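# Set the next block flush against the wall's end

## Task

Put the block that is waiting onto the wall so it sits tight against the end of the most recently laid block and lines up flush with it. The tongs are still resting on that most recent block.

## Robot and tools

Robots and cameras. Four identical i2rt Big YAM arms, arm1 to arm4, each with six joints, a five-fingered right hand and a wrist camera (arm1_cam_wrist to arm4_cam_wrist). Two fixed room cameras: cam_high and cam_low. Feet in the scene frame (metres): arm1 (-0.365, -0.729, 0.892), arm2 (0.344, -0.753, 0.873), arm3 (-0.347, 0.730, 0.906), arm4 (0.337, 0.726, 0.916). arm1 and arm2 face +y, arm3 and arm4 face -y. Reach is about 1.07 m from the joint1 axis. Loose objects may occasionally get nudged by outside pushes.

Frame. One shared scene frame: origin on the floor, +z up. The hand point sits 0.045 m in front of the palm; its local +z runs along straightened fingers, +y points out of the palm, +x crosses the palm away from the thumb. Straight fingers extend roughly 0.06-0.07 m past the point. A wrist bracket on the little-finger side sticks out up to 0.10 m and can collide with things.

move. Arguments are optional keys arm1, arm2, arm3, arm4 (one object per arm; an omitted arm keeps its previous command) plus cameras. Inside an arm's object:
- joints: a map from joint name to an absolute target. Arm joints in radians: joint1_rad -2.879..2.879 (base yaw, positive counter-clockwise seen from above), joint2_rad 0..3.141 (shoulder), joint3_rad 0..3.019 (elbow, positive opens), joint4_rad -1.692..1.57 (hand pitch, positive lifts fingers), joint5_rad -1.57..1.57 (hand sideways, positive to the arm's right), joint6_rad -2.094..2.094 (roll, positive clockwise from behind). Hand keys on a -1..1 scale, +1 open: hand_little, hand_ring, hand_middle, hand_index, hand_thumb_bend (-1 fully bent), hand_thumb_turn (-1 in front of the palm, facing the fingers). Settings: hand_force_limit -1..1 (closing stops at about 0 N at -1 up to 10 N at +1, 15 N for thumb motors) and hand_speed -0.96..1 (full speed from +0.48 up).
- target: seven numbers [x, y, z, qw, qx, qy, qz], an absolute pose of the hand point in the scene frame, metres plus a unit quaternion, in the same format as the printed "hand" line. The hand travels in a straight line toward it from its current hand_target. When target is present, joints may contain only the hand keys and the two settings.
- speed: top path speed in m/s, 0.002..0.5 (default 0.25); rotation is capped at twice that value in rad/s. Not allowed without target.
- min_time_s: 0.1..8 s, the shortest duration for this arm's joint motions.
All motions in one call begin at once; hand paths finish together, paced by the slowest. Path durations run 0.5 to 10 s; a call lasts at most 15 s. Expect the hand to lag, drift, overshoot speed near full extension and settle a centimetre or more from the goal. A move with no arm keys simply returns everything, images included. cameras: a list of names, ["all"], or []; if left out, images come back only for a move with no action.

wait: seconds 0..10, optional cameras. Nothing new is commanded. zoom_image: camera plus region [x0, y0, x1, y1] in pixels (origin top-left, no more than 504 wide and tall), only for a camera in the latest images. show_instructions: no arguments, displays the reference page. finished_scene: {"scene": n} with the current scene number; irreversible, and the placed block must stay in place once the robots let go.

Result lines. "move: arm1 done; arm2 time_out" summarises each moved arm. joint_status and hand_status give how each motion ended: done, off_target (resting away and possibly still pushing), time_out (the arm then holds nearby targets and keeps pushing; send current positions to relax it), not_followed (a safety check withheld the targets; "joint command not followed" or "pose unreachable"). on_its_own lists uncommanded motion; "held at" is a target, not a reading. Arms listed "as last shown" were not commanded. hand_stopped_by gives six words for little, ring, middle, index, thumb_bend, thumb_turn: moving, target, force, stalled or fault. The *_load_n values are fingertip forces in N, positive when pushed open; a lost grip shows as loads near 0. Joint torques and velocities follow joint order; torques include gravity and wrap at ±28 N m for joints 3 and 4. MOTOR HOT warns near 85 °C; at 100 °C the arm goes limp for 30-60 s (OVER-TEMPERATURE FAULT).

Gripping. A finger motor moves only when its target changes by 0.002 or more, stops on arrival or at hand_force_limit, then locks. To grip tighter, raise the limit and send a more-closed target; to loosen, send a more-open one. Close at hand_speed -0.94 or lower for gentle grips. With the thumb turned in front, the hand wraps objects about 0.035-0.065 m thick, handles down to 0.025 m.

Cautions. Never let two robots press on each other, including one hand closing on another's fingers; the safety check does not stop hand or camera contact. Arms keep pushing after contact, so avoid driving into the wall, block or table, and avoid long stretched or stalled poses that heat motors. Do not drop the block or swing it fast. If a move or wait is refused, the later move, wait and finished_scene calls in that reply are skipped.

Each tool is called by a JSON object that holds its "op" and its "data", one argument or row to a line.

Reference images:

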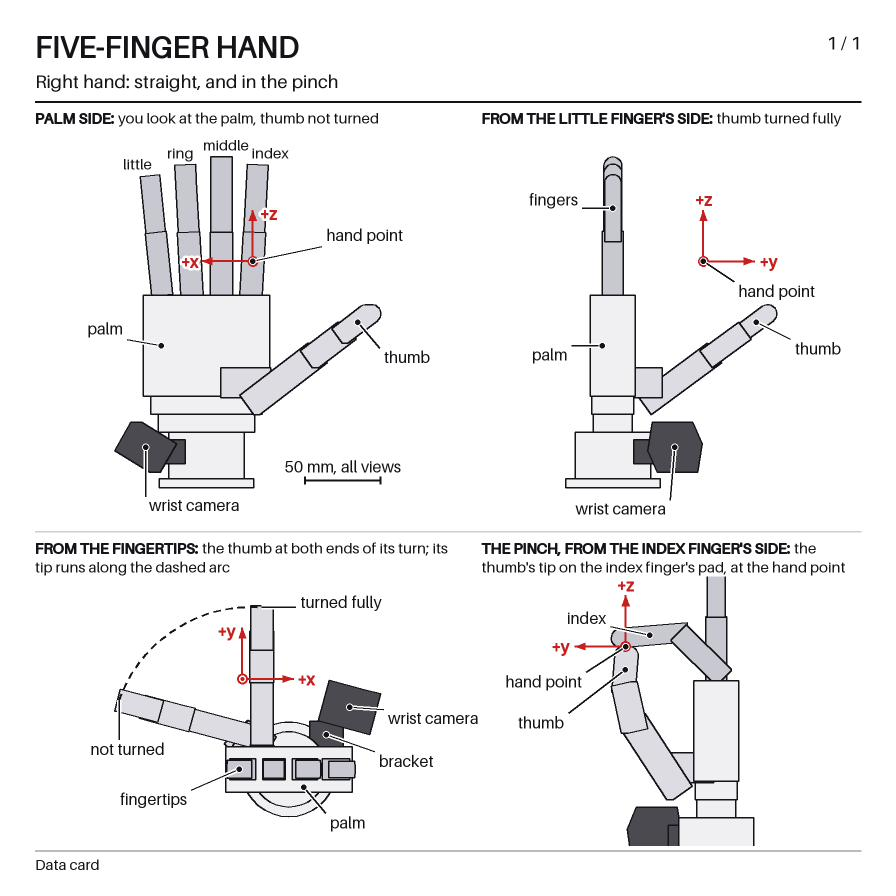

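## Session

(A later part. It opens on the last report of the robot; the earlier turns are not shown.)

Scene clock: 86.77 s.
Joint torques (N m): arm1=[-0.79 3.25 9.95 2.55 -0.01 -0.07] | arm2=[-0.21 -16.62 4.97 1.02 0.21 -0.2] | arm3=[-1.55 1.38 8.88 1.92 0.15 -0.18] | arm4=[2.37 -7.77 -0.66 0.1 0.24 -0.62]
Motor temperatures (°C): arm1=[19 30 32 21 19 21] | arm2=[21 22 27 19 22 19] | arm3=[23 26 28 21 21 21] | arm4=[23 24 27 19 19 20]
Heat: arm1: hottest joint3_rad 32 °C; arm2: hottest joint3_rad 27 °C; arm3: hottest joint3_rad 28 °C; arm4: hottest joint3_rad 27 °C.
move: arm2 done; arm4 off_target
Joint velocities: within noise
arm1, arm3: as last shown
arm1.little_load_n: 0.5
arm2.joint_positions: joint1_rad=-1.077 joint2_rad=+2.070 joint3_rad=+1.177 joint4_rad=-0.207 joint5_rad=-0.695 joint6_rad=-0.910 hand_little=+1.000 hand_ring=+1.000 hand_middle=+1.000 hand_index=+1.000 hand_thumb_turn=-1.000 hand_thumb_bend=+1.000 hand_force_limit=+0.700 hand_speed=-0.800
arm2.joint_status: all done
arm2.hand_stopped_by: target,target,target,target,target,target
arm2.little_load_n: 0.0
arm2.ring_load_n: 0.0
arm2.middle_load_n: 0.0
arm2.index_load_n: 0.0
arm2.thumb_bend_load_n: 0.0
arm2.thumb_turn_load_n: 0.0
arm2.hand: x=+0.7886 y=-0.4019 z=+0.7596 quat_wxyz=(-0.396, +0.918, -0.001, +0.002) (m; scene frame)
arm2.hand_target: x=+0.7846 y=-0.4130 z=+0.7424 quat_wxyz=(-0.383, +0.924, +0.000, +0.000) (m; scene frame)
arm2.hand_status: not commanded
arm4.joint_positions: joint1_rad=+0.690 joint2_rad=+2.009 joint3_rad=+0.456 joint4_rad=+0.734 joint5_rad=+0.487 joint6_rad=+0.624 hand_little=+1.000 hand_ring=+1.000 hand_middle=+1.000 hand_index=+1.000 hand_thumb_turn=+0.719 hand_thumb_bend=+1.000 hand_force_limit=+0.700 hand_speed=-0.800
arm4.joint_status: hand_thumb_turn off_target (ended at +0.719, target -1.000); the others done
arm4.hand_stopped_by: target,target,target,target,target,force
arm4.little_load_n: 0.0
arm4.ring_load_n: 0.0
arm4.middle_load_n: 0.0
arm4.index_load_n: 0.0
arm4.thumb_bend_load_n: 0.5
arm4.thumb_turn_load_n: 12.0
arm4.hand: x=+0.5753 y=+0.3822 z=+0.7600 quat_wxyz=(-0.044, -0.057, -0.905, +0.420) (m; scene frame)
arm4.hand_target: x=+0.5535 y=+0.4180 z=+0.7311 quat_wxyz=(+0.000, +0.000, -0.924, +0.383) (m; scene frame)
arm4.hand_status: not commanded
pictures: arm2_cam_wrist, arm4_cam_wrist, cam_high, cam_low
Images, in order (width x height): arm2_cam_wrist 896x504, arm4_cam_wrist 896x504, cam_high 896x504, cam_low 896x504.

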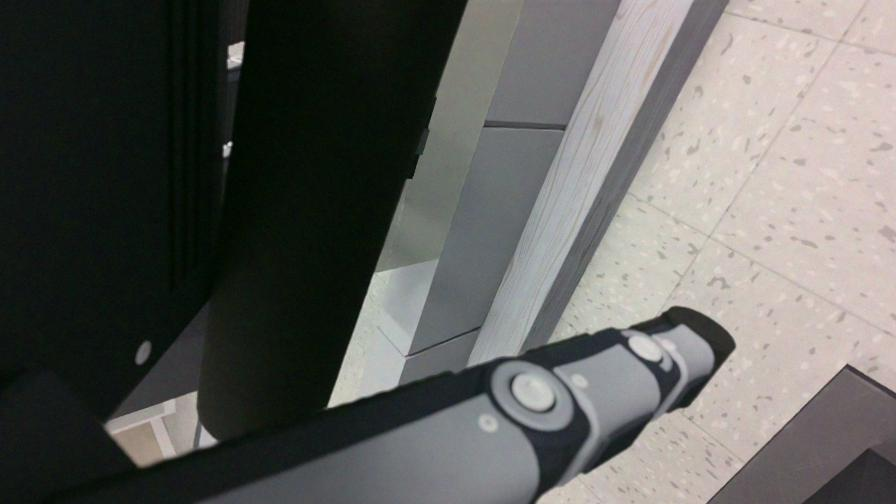

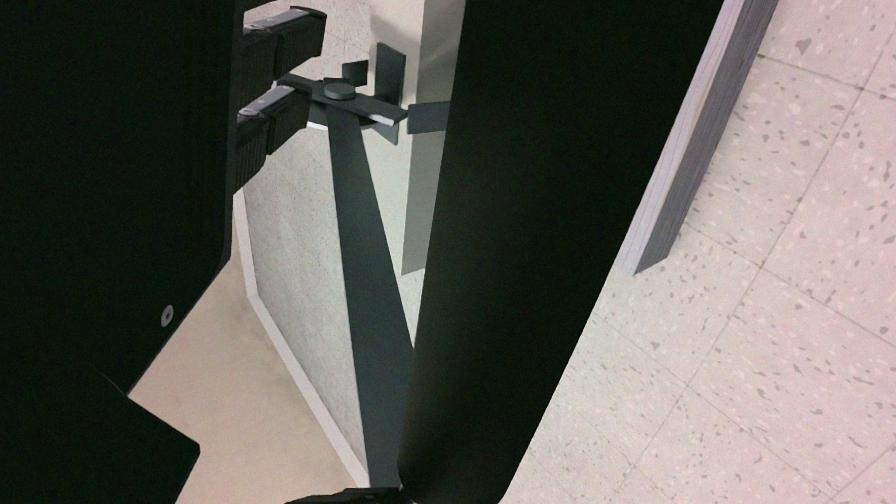

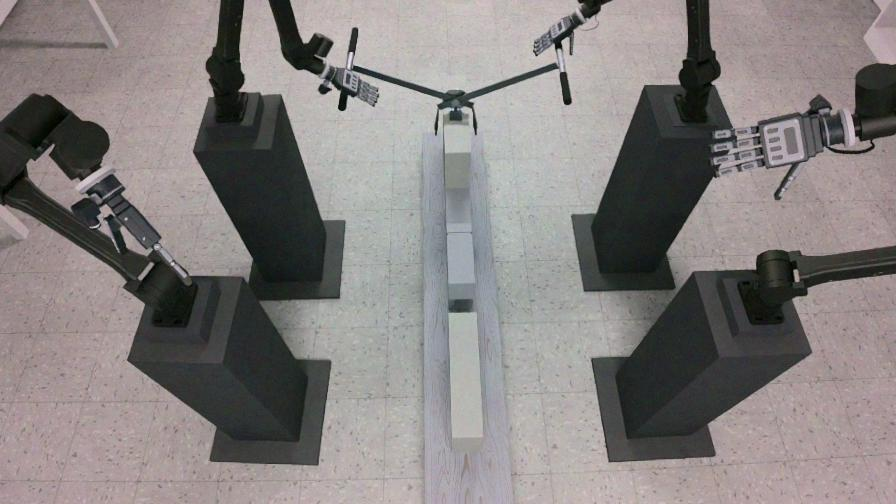

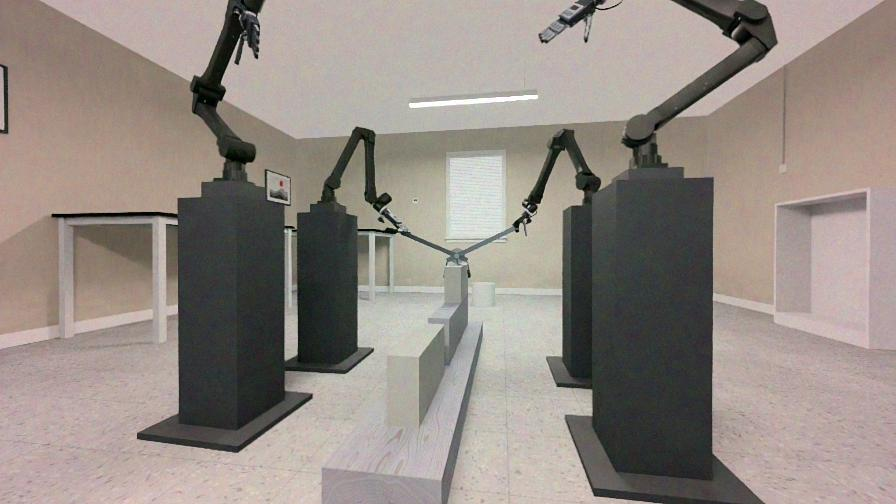

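{"op": "move", "data": {
  "arm4": {"target":[0.555,0.372,0.800,0,0,0.9239,-0.3827],"speed":0.06},
  "arm2": {"joints":{"hand_little":0,"hand_ring":0,"hand_middle":0,"hand_index":0}}
}}

{"op": "move", "data": {
  "arm4": {"joints":{"hand_thumb_turn":-0.998}},
  "arm2": {"joints":{"hand_little":-1,"hand_ring":-1,"hand_middle":-1,"hand_index":-1}}
}}

{"op": "move", "data": {
  "arm4": {"target":[0.558,0.412,0.760,0,0,0.9239,-0.3827],"speed":0.05},
  "arm2": {"joints":{"hand_thumb_bend":-0.9}},
  "cameras": ["cam_high", "cam_low", "arm2_cam_wrist", "arm4_cam_wrist"]
}}

Scene clock: 112.87 s.
Joint torques (N m): arm1=[-0.97 3.08 10.03 2.5 -0.04 -0.03] | arm2=[-0.38 -18.73 4.7 1.02 -0.2 -0.09] | arm3=[-1.55 1.32 8.88 1.92 0.15 -0.18] | arm4=[-0.03 -11.69 4.51 0.88 0.23 -0.09]
Motor temperatures (°C): arm1=[19 30 32 21 18 21] | arm2=[21 23 26 19 22 19] | arm3=[23 25 28 21 21 21] | arm4=[23 24 26 19 19 20]
Heat: arm1: hottest joint3_rad 32 °C; arm2: hottest joint3_rad 26 °C; arm3: hottest joint3_rad 28 °C; arm4: hottest joint3_rad 26 °C.
move: arm2 done; arm4 off_target
Joint velocities: within noise
arm1, arm3: as last shown
arm1.little_load_n: 0.0
arm2.joint_positions: joint1_rad=-1.077 joint2_rad=+2.092 joint3_rad=+1.177 joint4_rad=-0.207 joint5_rad=-0.684 joint6_rad=-0.923 hand_little=+0.000 hand_ring=+0.000 hand_middle=+0.000 hand_index=+0.000 hand_thumb_turn=-1.000 hand_thumb_bend=+1.000 hand_force_limit=+0.700 hand_speed=-0.800
arm2.joint_status: all done
arm2.hand_stopped_by: target,target,target,target,target,target
arm2.little_load_n: 0.0
arm2.ring_load_n: 0.0
arm2.middle_load_n: 0.0
arm2.index_load_n: 0.0
arm2.thumb_bend_load_n: 0.0
arm2.thumb_turn_load_n: 0.0
arm2.hand: x=+0.7857 y=-0.4063 z=+0.7463 quat_wxyz=(-0.387, +0.922, +0.000, -0.002) (m; scene frame)
arm2.hand_target: x=+0.7847 y=-0.4130 z=+0.7426 quat_wxyz=(-0.383, +0.924, +0.000, +0.000) (m; scene frame)
arm2.hand_status: not commanded
arm4.joint_positions: joint1_rad=+0.635 joint2_rad=+1.799 joint3_rad=+0.464 joint4_rad=+0.404 joint5_rad=+0.434 joint6_rad=+0.488 hand_little=+1.000 hand_ring=+1.000 hand_middle=+1.000 hand_index=+1.000 hand_thumb_turn=+0.718 hand_thumb_bend=+1.000 hand_force_limit=+0.700 hand_speed=-0.800
arm4.joint_status: not commanded
arm4.hand_stopped_by: target,target,target,target,target,force
arm4.little_load_n: 0.0
arm4.ring_load_n: 0.0
arm4.middle_load_n: 0.0
arm4.index_load_n: 0.0
arm4.thumb_bend_load_n: 0.0
arm4.thumb_turn_load_n: 0.0
arm4.hand: x=+0.5488 y=+0.3893 z=+0.7885 quat_wxyz=(+0.006, +0.002, -0.929, +0.370) (m; scene frame)
arm4.hand_target: x=+0.5548 y=+0.3722 z=+0.8003 quat_wxyz=(+0.000, +0.000, -0.924, +0.383) (m; scene frame)
arm4.hand_status: off_target (0.022 m and 1.7 deg from the pose sent, 0.046 m and 9.5 deg at the start)
pictures: none

Scene clock: 117.77 s.
Joint torques (N m): arm1=[-1.14 2.96 10.02 2.55 0.01 -0.06] | arm2=[-0.26 -18.55 4.71 0.94 0.15 -0.16] | arm3=[-1.55 1.32 8.9 1.92 0.15 -0.18] | arm4=[-0.21 -12.22 4.38 0.83 0.24 -0.07]
Motor temperatures (°C): arm1=[19 30 32 21 18 21] | arm2=[21 23 26 19 22 19] | arm3=[23 25 28 21 21 21] | arm4=[23 24 26 19 19 20]
Heat: arm1: hottest joint3_rad 32 °C; arm2: hottest joint3_rad 26 °C; arm3: hottest joint3_rad 28 °C; arm4: hottest joint3_rad 26 °C.
move: arm2 off_target; arm4 done
Joint velocities: within noise
arm1, arm3: as last shown
arm1.thumb_turn_load_n: -0.5
arm2.joint_positions: joint1_rad=-1.077 joint2_rad=+2.092 joint3_rad=+1.177 joint4_rad=-0.207 joint5_rad=-0.693 joint6_rad=-0.915 hand_little=-0.901 hand_ring=-0.863 hand_middle=-0.845 hand_index=-0.826 hand_thumb_turn=-1.000 hand_thumb_bend=+1.000 hand_force_limit=+0.700 hand_speed=-0.800
arm2.joint_status: hand_little off_target (ended at -0.901, target -1.000); hand_ring off_target (ended at -0.863, target -1.000); hand_middle off_target (ended at -0.845, target -1.000); hand_index off_target (ended at -0.826, target -1.000)
arm2.hand_stopped_by: force,force,force,force,target,target
arm2.little_load_n: 11.5
arm2.ring_load_n: 9.0
arm2.middle_load_n: 7.5
arm2.index_load_n: 8.0
arm2.thumb_bend_load_n: 0.0
arm2.thumb_turn_load_n: 0.0
arm2.hand: x=+0.7842 y=-0.4049 z=+0.7473 quat_wxyz=(-0.390, +0.921, -0.003, -0.006) (m; scene frame)
arm2.hand_target: x=+0.7847 y=-0.4130 z=+0.7426 quat_wxyz=(-0.383, +0.924, +0.000, +0.000) (m; scene frame)
arm2.hand_status: not commanded
arm4.joint_positions: joint1_rad=+0.635 joint2_rad=+1.799 joint3_rad=+0.464 joint4_rad=+0.404 joint5_rad=+0.434 joint6_rad=+0.487 hand_little=+1.000 hand_ring=+1.000 hand_middle=+1.000 hand_index=+1.000 hand_thumb_turn=-0.998 hand_thumb_bend=+1.000 hand_force_limit=+0.700 hand_speed=-0.800
arm4.joint_status: all done
arm4.hand_stopped_by: target,target,target,target,target,target
arm4.little_load_n: 0.0
arm4.ring_load_n: 0.0
arm4.middle_load_n: 0.0
arm4.index_load_n: 0.0
arm4.thumb_bend_load_n: 0.0
arm4.thumb_turn_load_n: 0.0
arm4.hand: x=+0.5487 y=+0.3894 z=+0.7885 quat_wxyz=(+0.006, +0.003, -0.929, +0.370) (m; scene frame)
arm4.hand_target: x=+0.5548 y=+0.3722 z=+0.8003 quat_wxyz=(+0.000, +0.000, -0.924, +0.383) (m; scene frame)
arm4.hand_status: not commanded
pictures: none

Scene clock: 124.40 s.
Joint torques (N m): arm1=[-1.03 3.08 9.99 2.47 0.01 -0.05] | arm2=[-0.32 -18.67 4.71 0.94 0.14 -0.16] | arm3=[-1.49 1.32 8.88 1.94 0.15 -0.18] | arm4=[1.44 -8.82 0.99 1.72 0.5 0.19]
Motor temperatures (°C): arm1=[19 30 32 21 18 21] | arm2=[21 24 26 19 22 19] | arm3=[23 25 28 21 21 21] | arm4=[23 24 26 19 19 20]
Heat: arm1: hottest joint3_rad 32 °C; arm2: hottest joint3_rad 26 °C; arm3: hottest joint3_rad 28 °C; arm4: hottest joint3_rad 26 °C.
move: arm2 off_target; arm4 moving
Joint velocities: within noise
arm1.joint_positions: joint1_rad=-0.243 joint2_rad=+0.604 joint3_rad=+1.341 joint4_rad=-1.252 joint5_rad=-0.014 joint6_rad=-0.951 hand_little=+1.000 hand_ring=+1.000 hand_middle=+1.000 hand_index=+1.000 hand_thumb_turn=+1.000 hand_thumb_bend=+1.000 hand_force_limit=+0.000 hand_speed=-0.800
arm1.joint_status: not commanded
arm1.hand_stopped_by: target,target,target,target,target,target
arm1.little_load_n: 0.0
arm1.ring_load_n: 0.0
arm1.middle_load_n: 0.0
arm1.index_load_n: 0.0
arm1.thumb_bend_load_n: 0.0
arm1.thumb_turn_load_n: 0.0
arm1.hand: x=-0.2803 y=-0.5071 z=+1.3662 quat_wxyz=(-0.421, +0.809, +0.304, +0.277) (m; scene frame)
arm1.hand_target: x=-0.2805 y=-0.5081 z=+1.3759 quat_wxyz=(-0.429, +0.803, +0.302, +0.283) (m; scene frame)
arm1.hand_status: not commanded
arm2.joint_positions: joint1_rad=-1.077 joint2_rad=+2.092 joint3_rad=+1.177 joint4_rad=-0.207 joint5_rad=-0.693 joint6_rad=-0.915 hand_little=-0.901 hand_ring=-0.863 hand_middle=-0.845 hand_index=-0.826 hand_thumb_turn=-1.000 hand_thumb_bend=+0.486 hand_force_limit=+0.700 hand_speed=-0.800
arm2.joint_status: hand_thumb_bend off_target (ended at +0.486, target -0.900)
arm2.hand_stopped_by: force,force,force,force,force,target
arm2.little_load_n: 11.5
arm2.ring_load_n: 9.0
arm2.middle_load_n: 7.5
arm2.index_load_n: 7.5
arm2.thumb_bend_load_n: 12.5
arm2.thumb_turn_load_n: 2.5
arm2.hand: x=+0.7842 y=-0.4049 z=+0.7473 quat_wxyz=(-0.390, +0.921, -0.003, -0.006) (m; scene frame)
arm2.hand_target: x=+0.7847 y=-0.4130 z=+0.7426 quat_wxyz=(-0.383, +0.924, +0.000, +0.000) (m; scene frame)
arm2.hand_status: not commanded
arm3.joint_positions: joint1_rad=-0.369 joint2_rad=+0.642 joint3_rad=+1.333 joint4_rad=-1.516 joint5_rad=+0.226 joint6_rad=-1.321 hand_little=+1.000 hand_ring=+1.000 hand_middle=+1.000 hand_index=+1.000 hand_thumb_turn=+1.000 hand_thumb_bend=+1.000 hand_force_limit=+0.000 hand_speed=-0.800
arm3.joint_status: not commanded
arm3.hand_stopped_by: target,target,target,target,target,target
arm3.little_load_n: 0.0
arm3.ring_load_n: 0.0
arm3.middle_load_n: 0.0
arm3.index_load_n: 0.0
arm3.thumb_bend_load_n: 0.0
arm3.thumb_turn_load_n: 0.0
arm3.hand: x=-0.5132 y=+0.5867 z=+1.3427 quat_wxyz=(+0.338, +0.370, -0.852, +0.150) (m; scene frame)
arm3.hand_target: x=-0.5134 y=+0.5864 z=+1.3528 quat_wxyz=(+0.347, +0.366, -0.849, +0.158) (m; scene frame)
arm3.hand_status: not commanded
arm4.joint_positions: joint1_rad=+0.696 joint2_rad=+1.906 joint3_rad=+0.437 joint4_rad=+0.547 joint5_rad=+0.481 joint6_rad=+0.533 hand_little=+1.000 hand_ring=+1.000 hand_middle=+1.000 hand_index=+1.000 hand_thumb_turn=-0.998 hand_thumb_bend=+1.000 hand_force_limit=+0.700 hand_speed=-0.800
arm4.joint_status: not commanded
arm4.hand_stopped_by: target,target,target,target,target,target
arm4.little_load_n: 0.0
arm4.ring_load_n: 0.0
arm4.middle_load_n: 0.0
arm4.index_load_n: 0.0
arm4.thumb_bend_load_n: 0.0
arm4.thumb_turn_load_n: 0.0
arm4.hand: x=+0.5568 y=+0.4055 z=+0.7650 quat_wxyz=(+0.002, +0.001, -0.923, +0.385) (m; scene frame)
arm4.hand_target: x=+0.5579 y=+0.4120 z=+0.7602 quat_wxyz=(+0.000, +0.000, -0.924, +0.383) (m; scene frame)
arm4.hand_status: moving (0.008 m and 0.4 deg from the pose sent, 0.038 m and 1.7 deg at the start)
pictures: arm2_cam_wrist, arm4_cam_wrist, cam_high, cam_low
Images, in order (width x height): arm2_cam_wrist 896x504, arm4_cam_wrist 896x504, cam_high 896x504, cam_low 896x504.

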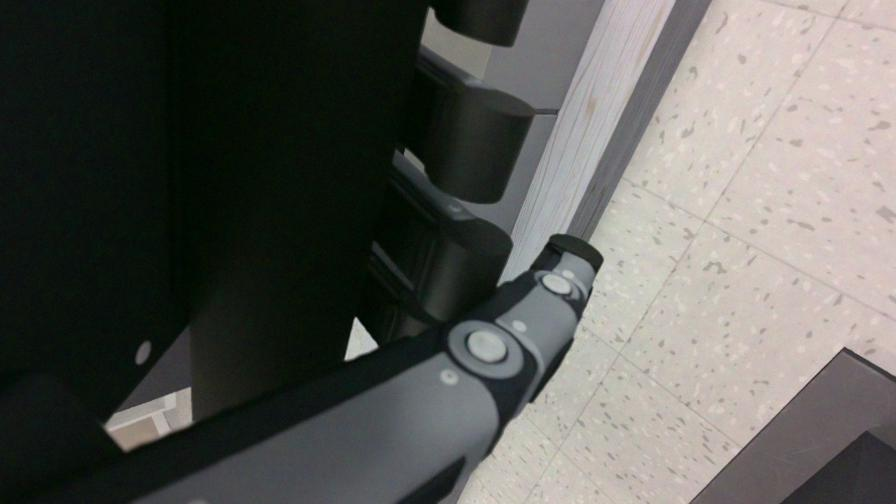

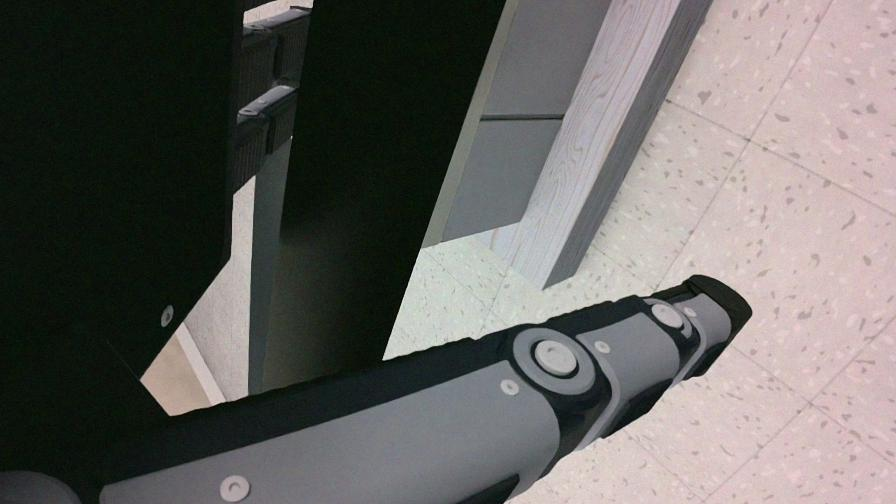

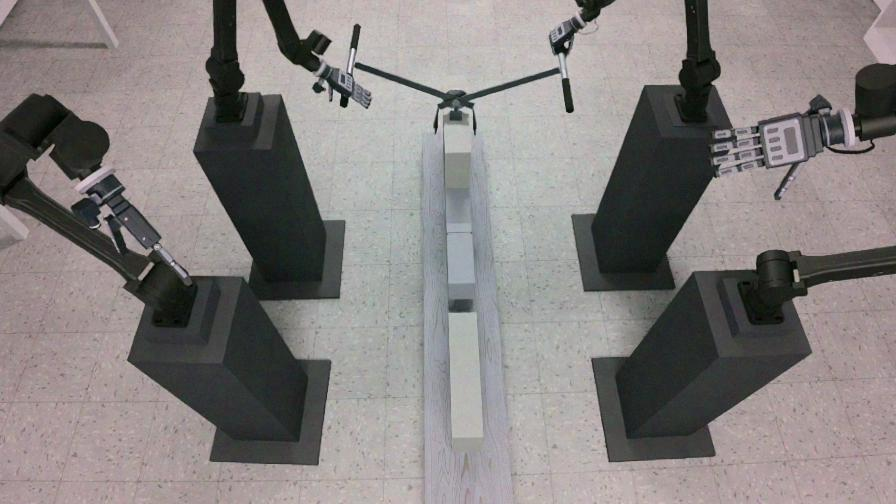

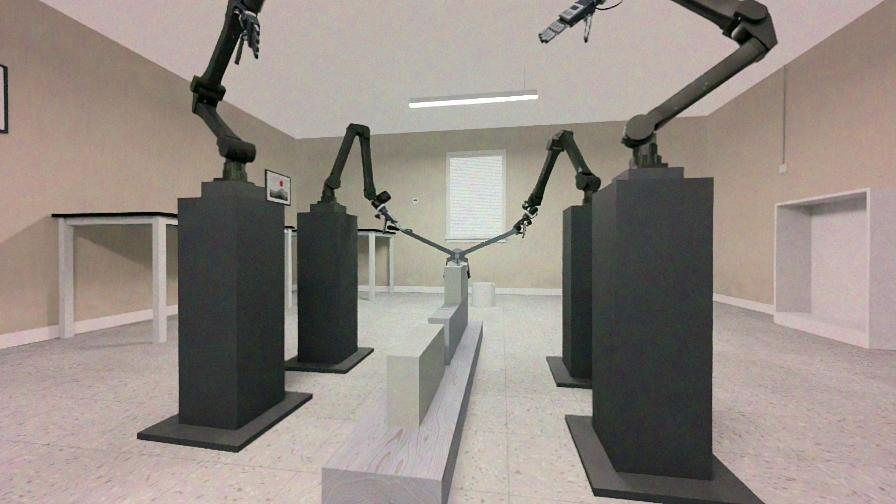

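{"op": "move", "data": {
  "arm4": {"target":[0.558,0.422,0.748,0,0,0.9239,-0.3827],"speed":0.05}
}}

{"op": "move", "data": {
  "arm4": {"joints":{"hand_little":-1,"hand_ring":-1,"hand_middle":-1,"hand_index":-1}}
}}

{"op": "move", "data": {
  "arm4": {"joints":{"hand_thumb_bend":-0.9}},
  "cameras": ["cam_high", "cam_low", "arm4_cam_wrist"]
}}

Scene clock: 131.87 s.
Joint torques (N m): arm1=[-0.79 2.9 9.91 2.55 0 -0.05] | arm2=[-0.38 -18.61 4.71 0.98 0.19 -0.22] | arm3=[-1.55 1.32 8.9 1.92 0.15 -0.18] | arm4=[1.73 -8.82 0.49 1.57 0.42 0.2]
Motor temperatures (°C): arm1=[19 30 32 21 18 21] | arm2=[21 24 26 19 22 19] | arm3=[23 25 28 21 21 21] | arm4=[23 24 25 19 19 20]
Heat: arm1: hottest joint3_rad 32 °C; arm2: hottest joint3_rad 26 °C; arm3: hottest joint3_rad 28 °C; arm4: hottest joint3_rad 25 °C.
move: arm4 off_target
Joint velocities: arm1=[within noise] | arm2=[-0.005 -0.005 0.007 -0.046 0.007 0.037] | arm3=[within noise] | arm4=[within noise]
arm1, arm2, arm3: as last shown
arm2.joint_positions: joint1_rad=-1.077 joint2_rad=+2.092 joint3_rad=+1.177 joint4_rad=-0.207 joint5_rad=-0.694 joint6_rad=-0.906 hand_little=-0.901 hand_ring=-0.863 hand_middle=-0.845 hand_index=-0.826 hand_thumb_turn=-1.000 hand_thumb_bend=+0.486 hand_force_limit=+0.700 hand_speed=-0.800
arm2.ring_load_n: 8.5
arm2.middle_load_n: 7.0
arm2.index_load_n: 7.0
arm2.hand: x=+0.7836 y=-0.4047 z=+0.7476 quat_wxyz=(-0.391, +0.921, -0.007, -0.008) (m; scene frame)
arm4.joint_positions: joint1_rad=+0.718 joint2_rad=+1.952 joint3_rad=+0.427 joint4_rad=+0.604 joint5_rad=+0.496 joint6_rad=+0.556 hand_little=+1.000 hand_ring=+1.000 hand_middle=+1.000 hand_index=+1.000 hand_thumb_turn=-0.998 hand_thumb_bend=+1.000 hand_force_limit=+0.700 hand_speed=-0.800
arm4.joint_status: not commanded
arm4.hand_stopped_by: target,target,target,target,target,target
arm4.little_load_n: 0.0
arm4.ring_load_n: 0.0
arm4.middle_load_n: 0.0
arm4.index_load_n: 0.0
arm4.thumb_bend_load_n: 0.0
arm4.thumb_turn_load_n: 0.0
arm4.hand: x=+0.5589 y=+0.4121 z=+0.7558 quat_wxyz=(-0.001, -0.002, -0.921, +0.389) (m; scene frame)
arm4.hand_target: x=+0.5576 y=+0.4220 z=+0.7483 quat_wxyz=(+0.000, +0.000, -0.924, +0.382) (m; scene frame)
arm4.hand_status: off_target (0.013 m and 0.8 deg from the pose sent, 0.024 m and 0.4 deg at the start)
pictures: none

Scene clock: 135.73 s.
Joint torques (N m): arm1=[-1.49 3.25 9.94 2.36 -0.01 -0.02] | arm2=[-0.38 -19.02 5.3 0.99 0.01 -0.26] | arm3=[-1.55 1.32 8.9 1.92 0.15 -0.18] | arm4=[1.44 -10.17 -0.29 1.03 0.19 0]
Motor temperatures (°C): arm1=[19 30 32 21 18 21] | arm2=[21 24 26 19 22 19] | arm3=[23 25 28 21 21 21] | arm4=[23 24 25 19 19 20]
Heat: arm1: hottest joint3_rad 32 °C; arm2: hottest joint3_rad 26 °C; arm3: hottest joint3_rad 28 °C; arm4: hottest joint3_rad 25 °C.
move: arm4 off_target
Joint velocities: within noise
arm1, arm2, arm3: as last shown
arm2.joint_positions: joint1_rad=-1.077 joint2_rad=+2.097 joint3_rad=+1.169 joint4_rad=-0.207 joint5_rad=-0.689 joint6_rad=-0.903 hand_little=-0.901 hand_ring=-0.863 hand_middle=-0.845 hand_index=-0.826 hand_thumb_turn=-1.000 hand_thumb_bend=+0.486 hand_force_limit=+0.700 hand_speed=-0.800
arm2.little_load_n: 6.5
arm2.ring_load_n: 4.5
arm2.middle_load_n: 6.5
arm2.index_load_n: 8.5
arm2.thumb_bend_load_n: 12.0
arm2.hand: x=+0.7786 y=-0.4080 z=+0.7424 quat_wxyz=(-0.386, +0.922, -0.011, -0.012) (m; scene frame)
arm2.hand_target: x=+0.7846 y=-0.4131 z=+0.7425 quat_wxyz=(-0.383, +0.924, +0.000, +0.000) (m; scene frame)
arm4.joint_positions: joint1_rad=+0.718 joint2_rad=+1.964 joint3_rad=+0.439 joint4_rad=+0.619 joint5_rad=+0.502 joint6_rad=+0.575 hand_little=-0.809 hand_ring=-0.772 hand_middle=-0.752 hand_index=-0.715 hand_thumb_turn=-0.998 hand_thumb_bend=+1.000 hand_force_limit=+0.700 hand_speed=-0.800
arm4.joint_status: hand_little off_target (ended at -0.809, target -1.000); hand_ring off_target (ended at -0.772, target -1.000); hand_middle off_target (ended at -0.752, target -1.000); hand_index off_target (ended at -0.715, target -1.000)
arm4.hand_stopped_by: force,force,force,force,target,target
arm4.little_load_n: 9.0
arm4.ring_load_n: 6.5
arm4.middle_load_n: 6.0
arm4.index_load_n: 3.0
arm4.thumb_bend_load_n: 0.0
arm4.thumb_turn_load_n: 0.0
arm4.hand: x=+0.5642 y=+0.4055 z=+0.7560 quat_wxyz=(-0.007, -0.014, -0.918, +0.395) (m; scene frame)
arm4.hand_target: x=+0.5578 y=+0.4220 z=+0.7483 quat_wxyz=(+0.000, +0.000, -0.924, +0.382) (m; scene frame)
arm4.hand_status: not commanded
pictures: none

Scene clock: 142.63 s.
Joint torques (N m): arm1=[-1.32 3.25 9.96 2.59 0.02 -0.09] | arm2=[-0.38 -18.96 5.33 0.96 0.01 -0.26] | arm3=[-1.49 1.32 8.9 1.92 0.15 -0.18] | arm4=[1.49 -9.82 -0.27 1.02 0.2 -0.02]
Motor temperatures (°C): arm1=[19 30 33 21 18 21] | arm2=[21 24 26 19 22 19] | arm3=[23 25 28 21 21 21] | arm4=[23 24 25 19 19 20]
Heat: arm1: hottest joint3_rad 33 °C; arm2: hottest joint3_rad 26 °C; arm3: hottest joint3_rad 28 °C; arm4: hottest joint3_rad 25 °C.
move: arm4 off_target
Joint velocities: within noise
arm1, arm2, arm3: as last shown
arm2.ring_load_n: 5.0
arm2.index_load_n: 8.0
arm4.joint_positions: joint1_rad=+0.718 joint2_rad=+1.964 joint3_rad=+0.439 joint4_rad=+0.619 joint5_rad=+0.502 joint6_rad=+0.575 hand_little=-0.809 hand_ring=-0.772 hand_middle=-0.752 hand_index=-0.715 hand_thumb_turn=-0.998 hand_thumb_bend=+0.477 hand_force_limit=+0.700 hand_speed=-0.800
arm4.joint_status: hand_thumb_bend off_target (ended at +0.477, target -0.900)
arm4.hand_stopped_by: force,force,force,force,force,target
arm4.little_load_n: 9.0
arm4.ring_load_n: 6.5
arm4.middle_load_n: 6.0
arm4.index_load_n: 3.0
arm4.thumb_bend_load_n: 12.5
arm4.thumb_turn_load_n: 2.5
arm4.hand: x=+0.5642 y=+0.4055 z=+0.7560 quat_wxyz=(-0.007, -0.014, -0.918, +0.395) (m; scene frame)
arm4.hand_target: x=+0.5578 y=+0.4220 z=+0.7483 quat_wxyz=(+0.000, +0.000, -0.924, +0.382) (m; scene frame)
arm4.hand_status: not commanded
pictures: arm4_cam_wrist, cam_high, cam_low
Images, in order (width x height): arm4_cam_wrist 896x504, cam_high 896x504, cam_low 896x504.

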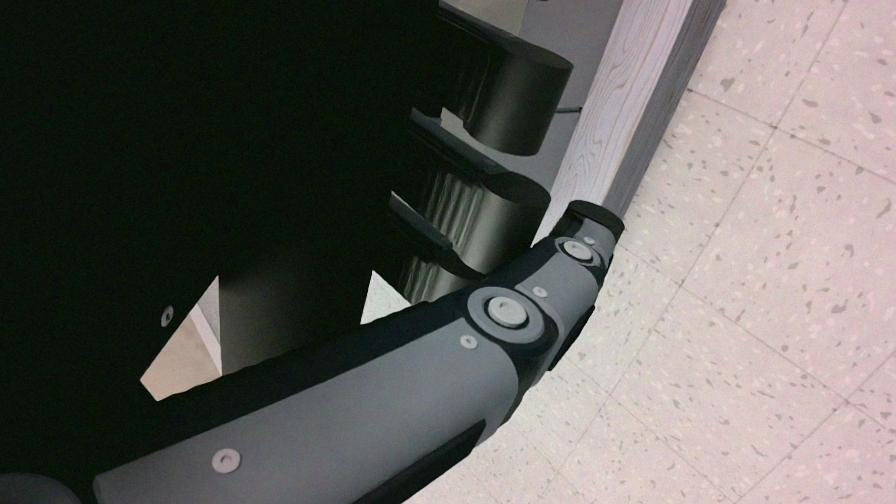

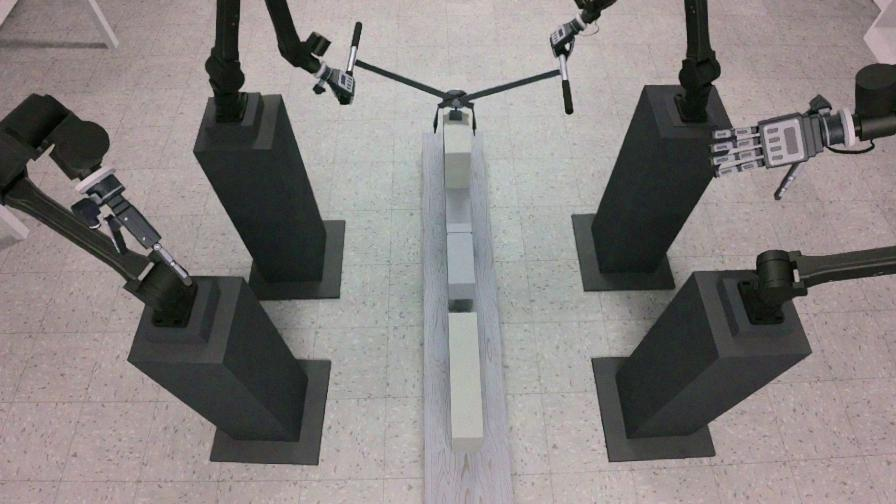

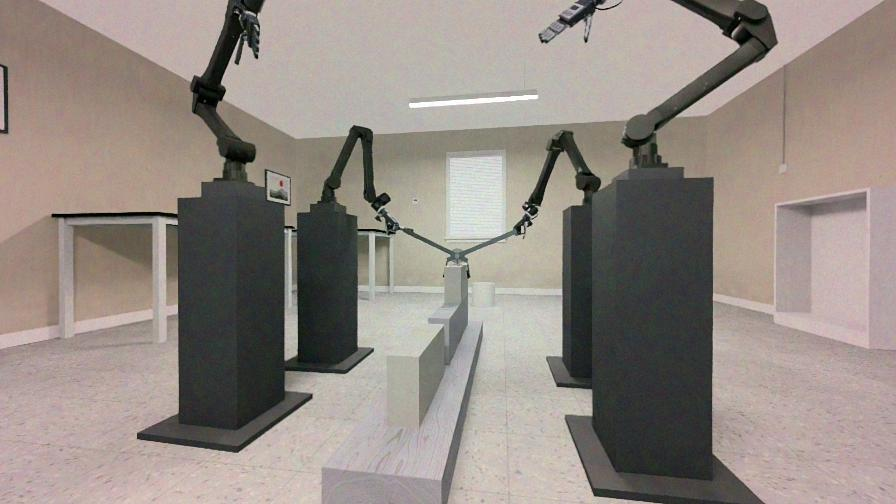

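{"op": "move", "data": {
  "arm2": {"target":[0.775,-0.440,0.87,0.3827,-0.9239,0,0],"speed":0.08},
  "arm4": {"target":[0.555,0.430,0.87,0,0,0.9239,-0.3827],"speed":0.08},
  "cameras": ["cam_high", "cam_low"]
}}

{"op": "zoom_image", "data": {
  "camera": "cam_high",
  "region": [300, 0, 620, 200]
}}

Scene clock: 149.90 s.
Joint torques (N m): arm1=[-0.79 3.37 10.02 2.59 -0.01 -0.04] | arm2=[-7 -26.17 6.87 -0.23 0.13 -0.35] | arm3=[-1.49 1.32 8.9 1.92 0.15 -0.18] | arm4=[3.14 -14.39 2.18 -0.03 0.09 0.1]
Motor temperatures (°C): arm1=[19 30 33 21 18 21] | arm2=[21 24 26 19 22 19] | arm3=[23 25 28 21 21 21] | arm4=[23 24 25 19 19 20]
Heat: arm1: hottest joint3_rad 33 °C; arm2: hottest joint3_rad 26 °C; arm3: hottest joint3_rad 28 °C; arm4: hottest joint3_rad 25 °C.
move: arm2 off_target; arm4 off_target
Joint velocities: within noise
arm1, arm3: as last shown
arm2.joint_positions: joint1_rad=-1.028 joint2_rad=+1.914 joint3_rad=+1.132 joint4_rad=-0.454 joint5_rad=-0.700 joint6_rad=-0.928 hand_little=-0.902 hand_ring=-0.864 hand_middle=-0.845 hand_index=-0.826 hand_thumb_turn=-1.000 hand_thumb_bend=+0.486 hand_force_limit=+0.700 hand_speed=-0.800
arm2.joint_status: not commanded
arm2.hand_stopped_by: force,force,force,force,force,target
arm2.little_load_n: 0.0
arm2.ring_load_n: 0.0
arm2.middle_load_n: 5.0
arm2.index_load_n: 11.0
arm2.thumb_bend_load_n: 11.5
arm2.thumb_turn_load_n: 2.5
arm2.hand: x=+0.7270 y=-0.4069 z=+0.8166 quat_wxyz=(-0.366, +0.928, +0.007, -0.061) (m; scene frame)
arm2.hand_target: x=+0.7716 y=-0.4387 z=+0.8656 quat_wxyz=(-0.380, +0.925, -0.001, +0.001) (m; scene frame)
arm2.hand_status: off_target (0.079 m and 7.3 deg from the pose sent, 0.132 m and 1.9 deg at the start)
arm4.joint_positions: joint1_rad=+0.707 joint2_rad=+1.493 joint3_rad=+0.434 joint4_rad=+0.114 joint5_rad=+0.510 joint6_rad=+0.572 hand_little=-0.810 hand_ring=-0.773 hand_middle=-0.752 hand_index=-0.714 hand_thumb_turn=-0.998 hand_thumb_bend=+0.478 hand_force_limit=+0.700 hand_speed=-0.800
arm4.joint_status: not commanded
arm4.hand_stopped_by: force,force,force,force,force,target
arm4.little_load_n: 0.0
arm4.ring_load_n: 0.0
arm4.middle_load_n: 7.0
arm4.index_load_n: 11.0
arm4.thumb_bend_load_n: 11.5
arm4.thumb_turn_load_n: 2.5
arm4.hand: x=+0.5525 y=+0.4096 z=+0.8586 quat_wxyz=(+0.011, -0.014, -0.923, +0.384) (m; scene frame)
arm4.hand_target: x=+0.5548 y=+0.4283 z=+0.8672 quat_wxyz=(+0.000, +0.000, -0.924, +0.383) (m; scene frame)
arm4.hand_status: off_target (0.024 m and 2.0 deg from the pose sent, 0.117 m and 2.4 deg at the start)
pictures: cam_high, cam_low
Images, in order (width x height): cam_high 896x504, cam_low 896x504.

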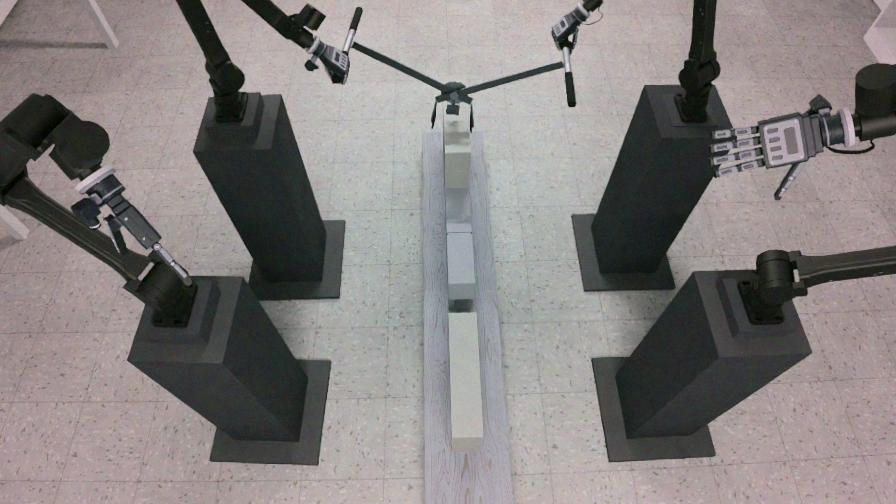

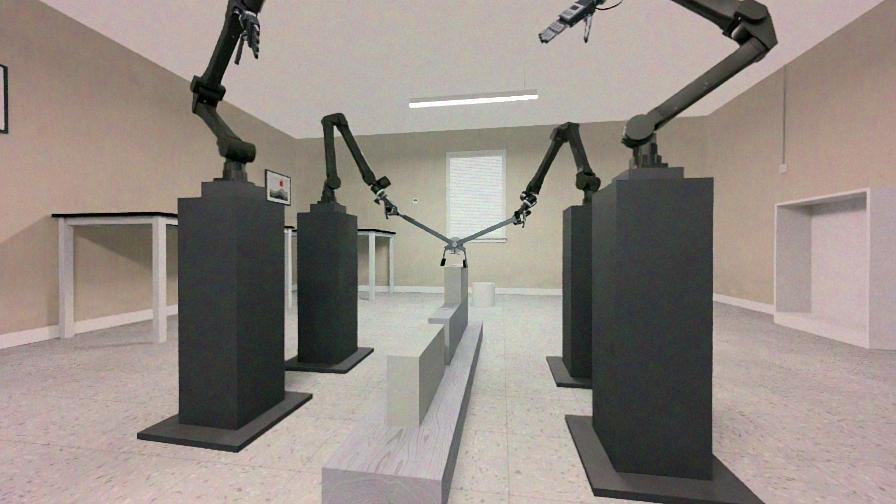

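Scaled by 1.575.

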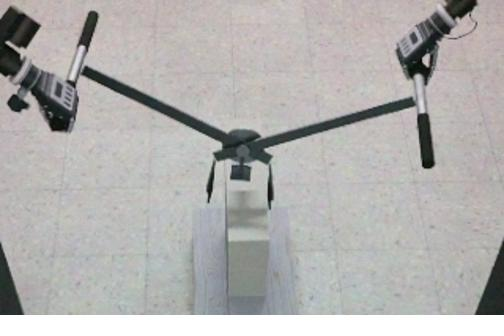

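{"op": "move", "data": {
  "arm2": {"target":[0.30,-0.440,0.87,0.3827,-0.9239,0,0],"speed":0.12},
  "arm4": {"target":[0.08,0.420,0.87,0,0,0.9239,-0.3827],"speed":0.12},
  "cameras": ["cam_high", "cam_low"]
}}

{"op": "zoom_image", "data": {
  "camera": "cam_high",
  "region": [300, 50, 620, 310]
}}

Scene clock: 165.83 s.
Joint torques (N m): arm1=[-0.85 3.14 10.04 2.5 0 -0.05] | arm2=[0.67 -10.81 3.99 0.42 0.47 -0.24] | arm3=[-1.55 1.32 8.9 1.92 0.15 -0.18] | arm4=[-6.36 -12.63 5.39 -0.47 0.4 -0.63]
Motor temperatures (°C): arm1=[19 30 33 21 18 21] | arm2=[21 24 26 19 22 19] | arm3=[23 25 28 21 21 21] | arm4=[23 24 25 19 19 20]
Heat: arm1: hottest joint3_rad 33 °C; arm2: hottest joint3_rad 26 °C; arm3: hottest joint3_rad 28 °C; arm4: hottest joint3_rad 25 °C.
move: arm2 off_target; arm4 off_target
Joint velocities: within noise
arm1, arm3: as last shown
arm2.joint_positions: joint1_rad=+0.069 joint2_rad=+1.108 joint3_rad=+0.317 joint4_rad=+0.012 joint5_rad=+0.042 joint6_rad=+0.074 hand_little=-0.902 hand_ring=-0.864 hand_middle=-0.845 hand_index=-0.825 hand_thumb_turn=-1.000 hand_thumb_bend=+0.486 hand_force_limit=+0.700 hand_speed=-0.800
arm2.joint_status: not commanded
arm2.hand_stopped_by: force,force,force,force,force,target
arm2.little_load_n: 3.0
arm2.ring_load_n: 2.0
arm2.middle_load_n: 6.5
arm2.index_load_n: 6.5
arm2.thumb_bend_load_n: 11.5
arm2.thumb_turn_load_n: 2.5
arm2.hand: x=+0.2969 y=-0.4218 z=+0.8700 quat_wxyz=(-0.384, +0.923, -0.014, -0.010) (m; scene frame)
arm2.hand_target: x=+0.2997 y=-0.4382 z=+0.8678 quat_wxyz=(-0.383, +0.924, +0.000, +0.000) (m; scene frame)
arm2.hand_status: off_target (0.018 m and 2.0 deg from the pose sent, 0.432 m and 7.3 deg at the start)
arm4.joint_positions: joint1_rad=-0.834 joint2_rad=+1.612 joint3_rad=+0.624 joint4_rad=-0.034 joint5_rad=-0.612 joint6_rad=-0.689 hand_little=-0.810 hand_ring=-0.773 hand_middle=-0.752 hand_index=-0.714 hand_thumb_turn=-0.998 hand_thumb_bend=+0.478 hand_force_limit=+0.700 hand_speed=-0.800
arm4.joint_status: not commanded
arm4.hand_stopped_by: force,force,force,force,force,target
arm4.little_load_n: 0.0
arm4.ring_load_n: 0.0
arm4.middle_load_n: 5.0
arm4.index_load_n: 14.5
arm4.thumb_bend_load_n: 12.0
arm4.thumb_turn_load_n: 2.5
arm4.hand: x=+0.1215 y=+0.3919 z=+0.8628 quat_wxyz=(-0.036, +0.017, -0.921, +0.389) (m; scene frame)
arm4.hand_target: x=+0.0835 y=+0.4188 z=+0.8686 quat_wxyz=(+0.000, -0.001, -0.924, +0.382) (m; scene frame)
arm4.hand_status: off_target (0.051 m and 4.6 deg from the pose sent, 0.473 m and 2.0 deg at the start)
pictures: cam_high, cam_low
Images, in order (width x height): cam_high 896x504, cam_low 896x504.

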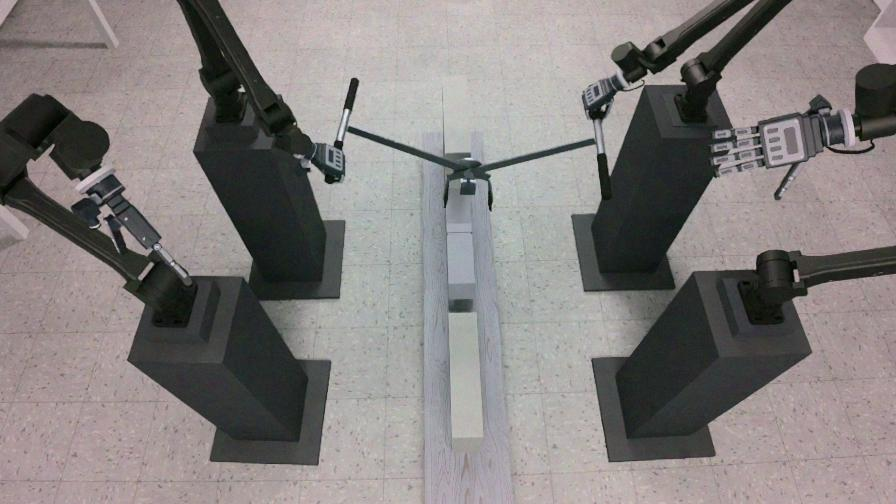

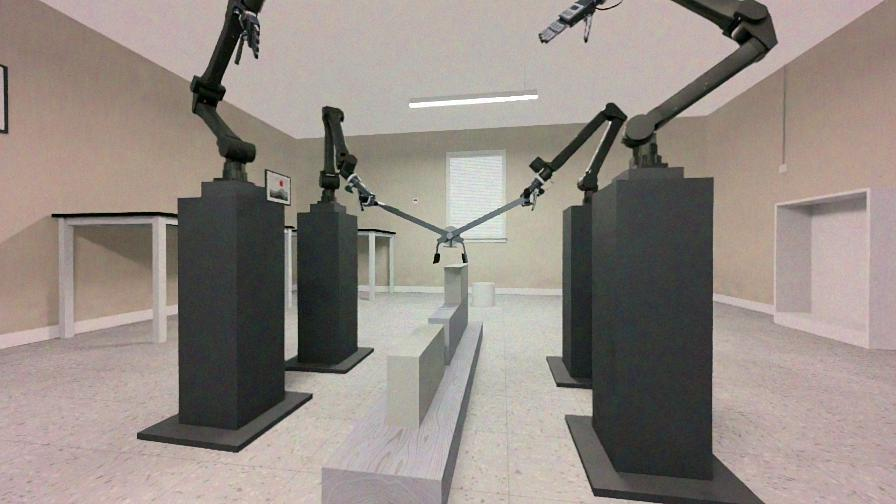

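Scaled by 1.575.

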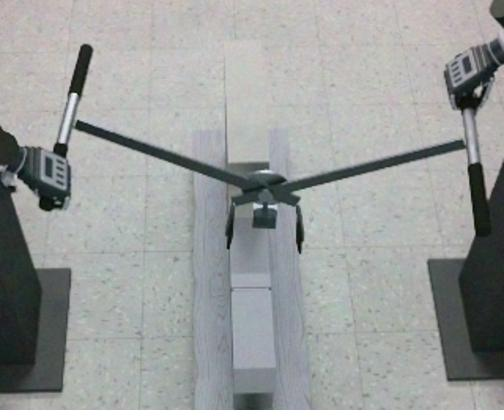

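{"op": "move", "data": {
  "arm2": {"target":[-0.21,-0.435,0.76,0.3827,-0.9239,0,0],"speed":0.12},
  "arm4": {"target":[-0.46,0.415,0.77,0,0,0.9239,-0.3827],"speed":0.12},
  "cameras": ["cam_high", "cam_low"]
}}

{"op": "zoom_image", "data": {
  "camera": "cam_high",
  "region": [270, 200, 650, 504]
}}

Scene clock: 184.23 s.
Joint torques (N m): arm1=[-1.38 3.19 9.92 2.45 0 -0.07] | arm2=[6.65 -24.76 11.11 0.43 0.85 -0.63] | arm3=[-1.55 1.32 8.9 1.92 0.15 -0.18] | arm4=[-4.07 -26.58 11.18 0.36 -0.18 -0.49]
Motor temperatures (°C): arm1=[19 30 33 21 18 21] | arm2=[21 24 26 19 22 19] | arm3=[23 25 28 21 21 21] | arm4=[23 25 26 19 19 20]
Heat: arm1: hottest joint3_rad 33 °C; arm2: hottest joint3_rad 26 °C; arm3: hottest joint3_rad 28 °C; arm4: hottest joint3_rad 26 °C.
move: arm2 off_target; arm4 off_target
Joint velocities: within noise
arm1, arm3: as last shown
arm2.joint_positions: joint1_rad=+1.090 joint2_rad=+2.196 joint3_rad=+1.184 joint4_rad=-0.321 joint5_rad=+0.703 joint6_rad=+1.096 hand_little=-0.902 hand_ring=-0.864 hand_middle=-0.845 hand_index=-0.826 hand_thumb_turn=-1.000 hand_thumb_bend=+0.486 hand_force_limit=+0.700 hand_speed=-0.800
arm2.joint_status: not commanded
arm2.hand_stopped_by: force,force,force,force,force,target
arm2.little_load_n: 3.0
arm2.ring_load_n: 1.5
arm2.middle_load_n: 5.5
arm2.index_load_n: 7.0
arm2.thumb_bend_load_n: 11.5
arm2.thumb_turn_load_n: 2.0
arm2.hand: x=-0.1197 y=-0.4241 z=+0.6903 quat_wxyz=(-0.353, +0.933, -0.048, +0.057) (m; scene frame)
arm2.hand_target: x=-0.1937 y=-0.4375 z=+0.7520 quat_wxyz=(-0.383, +0.924, -0.002, -0.001) (m; scene frame)
arm2.hand_status: off_target (0.115 m and 9.2 deg from the pose sent, 0.519 m and 2.0 deg at the start; pose on its path clipped on 59 of 182 steps)
arm4.joint_positions: joint1_rad=-1.150 joint2_rad=+2.624 joint3_rad=+1.796 joint4_rad=-0.525 joint5_rad=-0.717 joint6_rad=-1.030 hand_little=-0.810 hand_ring=-0.773 hand_middle=-0.752 hand_index=-0.714 hand_thumb_turn=-0.998 hand_thumb_bend=+0.478 hand_force_limit=+0.700 hand_speed=-0.800
arm4.joint_status: not commanded
arm4.hand_stopped_by: force,force,force,force,force,target
arm4.little_load_n: 6.0
arm4.ring_load_n: 1.0
arm4.middle_load_n: 6.0
arm4.index_load_n: 6.5
arm4.thumb_bend_load_n: 12.0
arm4.thumb_turn_load_n: 2.5
arm4.hand: x=-0.2020 y=+0.3687 z=+0.6414 quat_wxyz=(-0.074, -0.016, -0.931, +0.358) (m; scene frame)
arm4.hand_target: x=-0.2842 y=+0.3895 z=+0.6898 quat_wxyz=(+0.002, -0.001, -0.925, +0.379) (m; scene frame)
arm4.hand_status: off_target (0.292 m and 9.2 deg from the pose sent, 0.589 m and 4.6 deg at the start; pose on its path clipped on 137 of 182 steps)
pictures: cam_high, cam_low
Images, in order (width x height): cam_high 896x504, cam_low 896x504.

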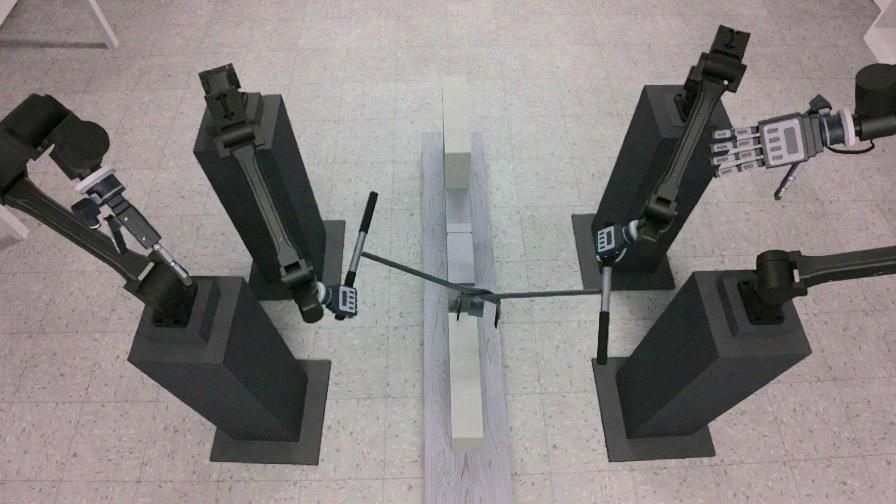

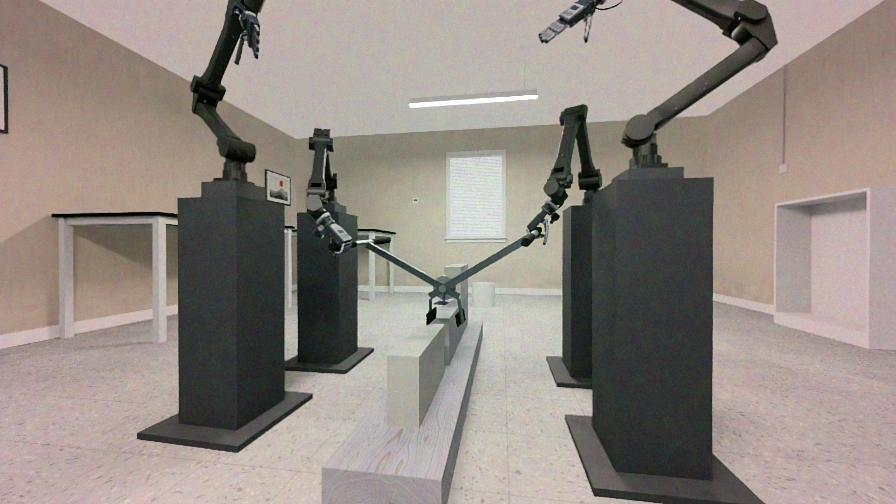

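Scaled by 1.326.

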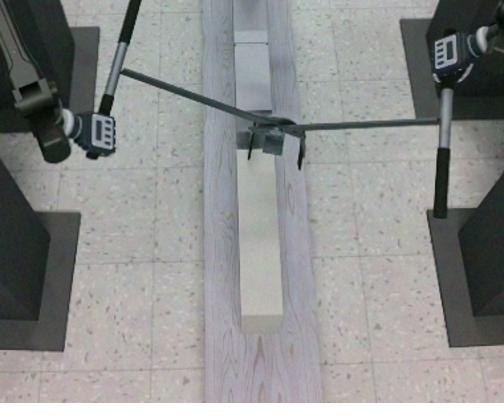

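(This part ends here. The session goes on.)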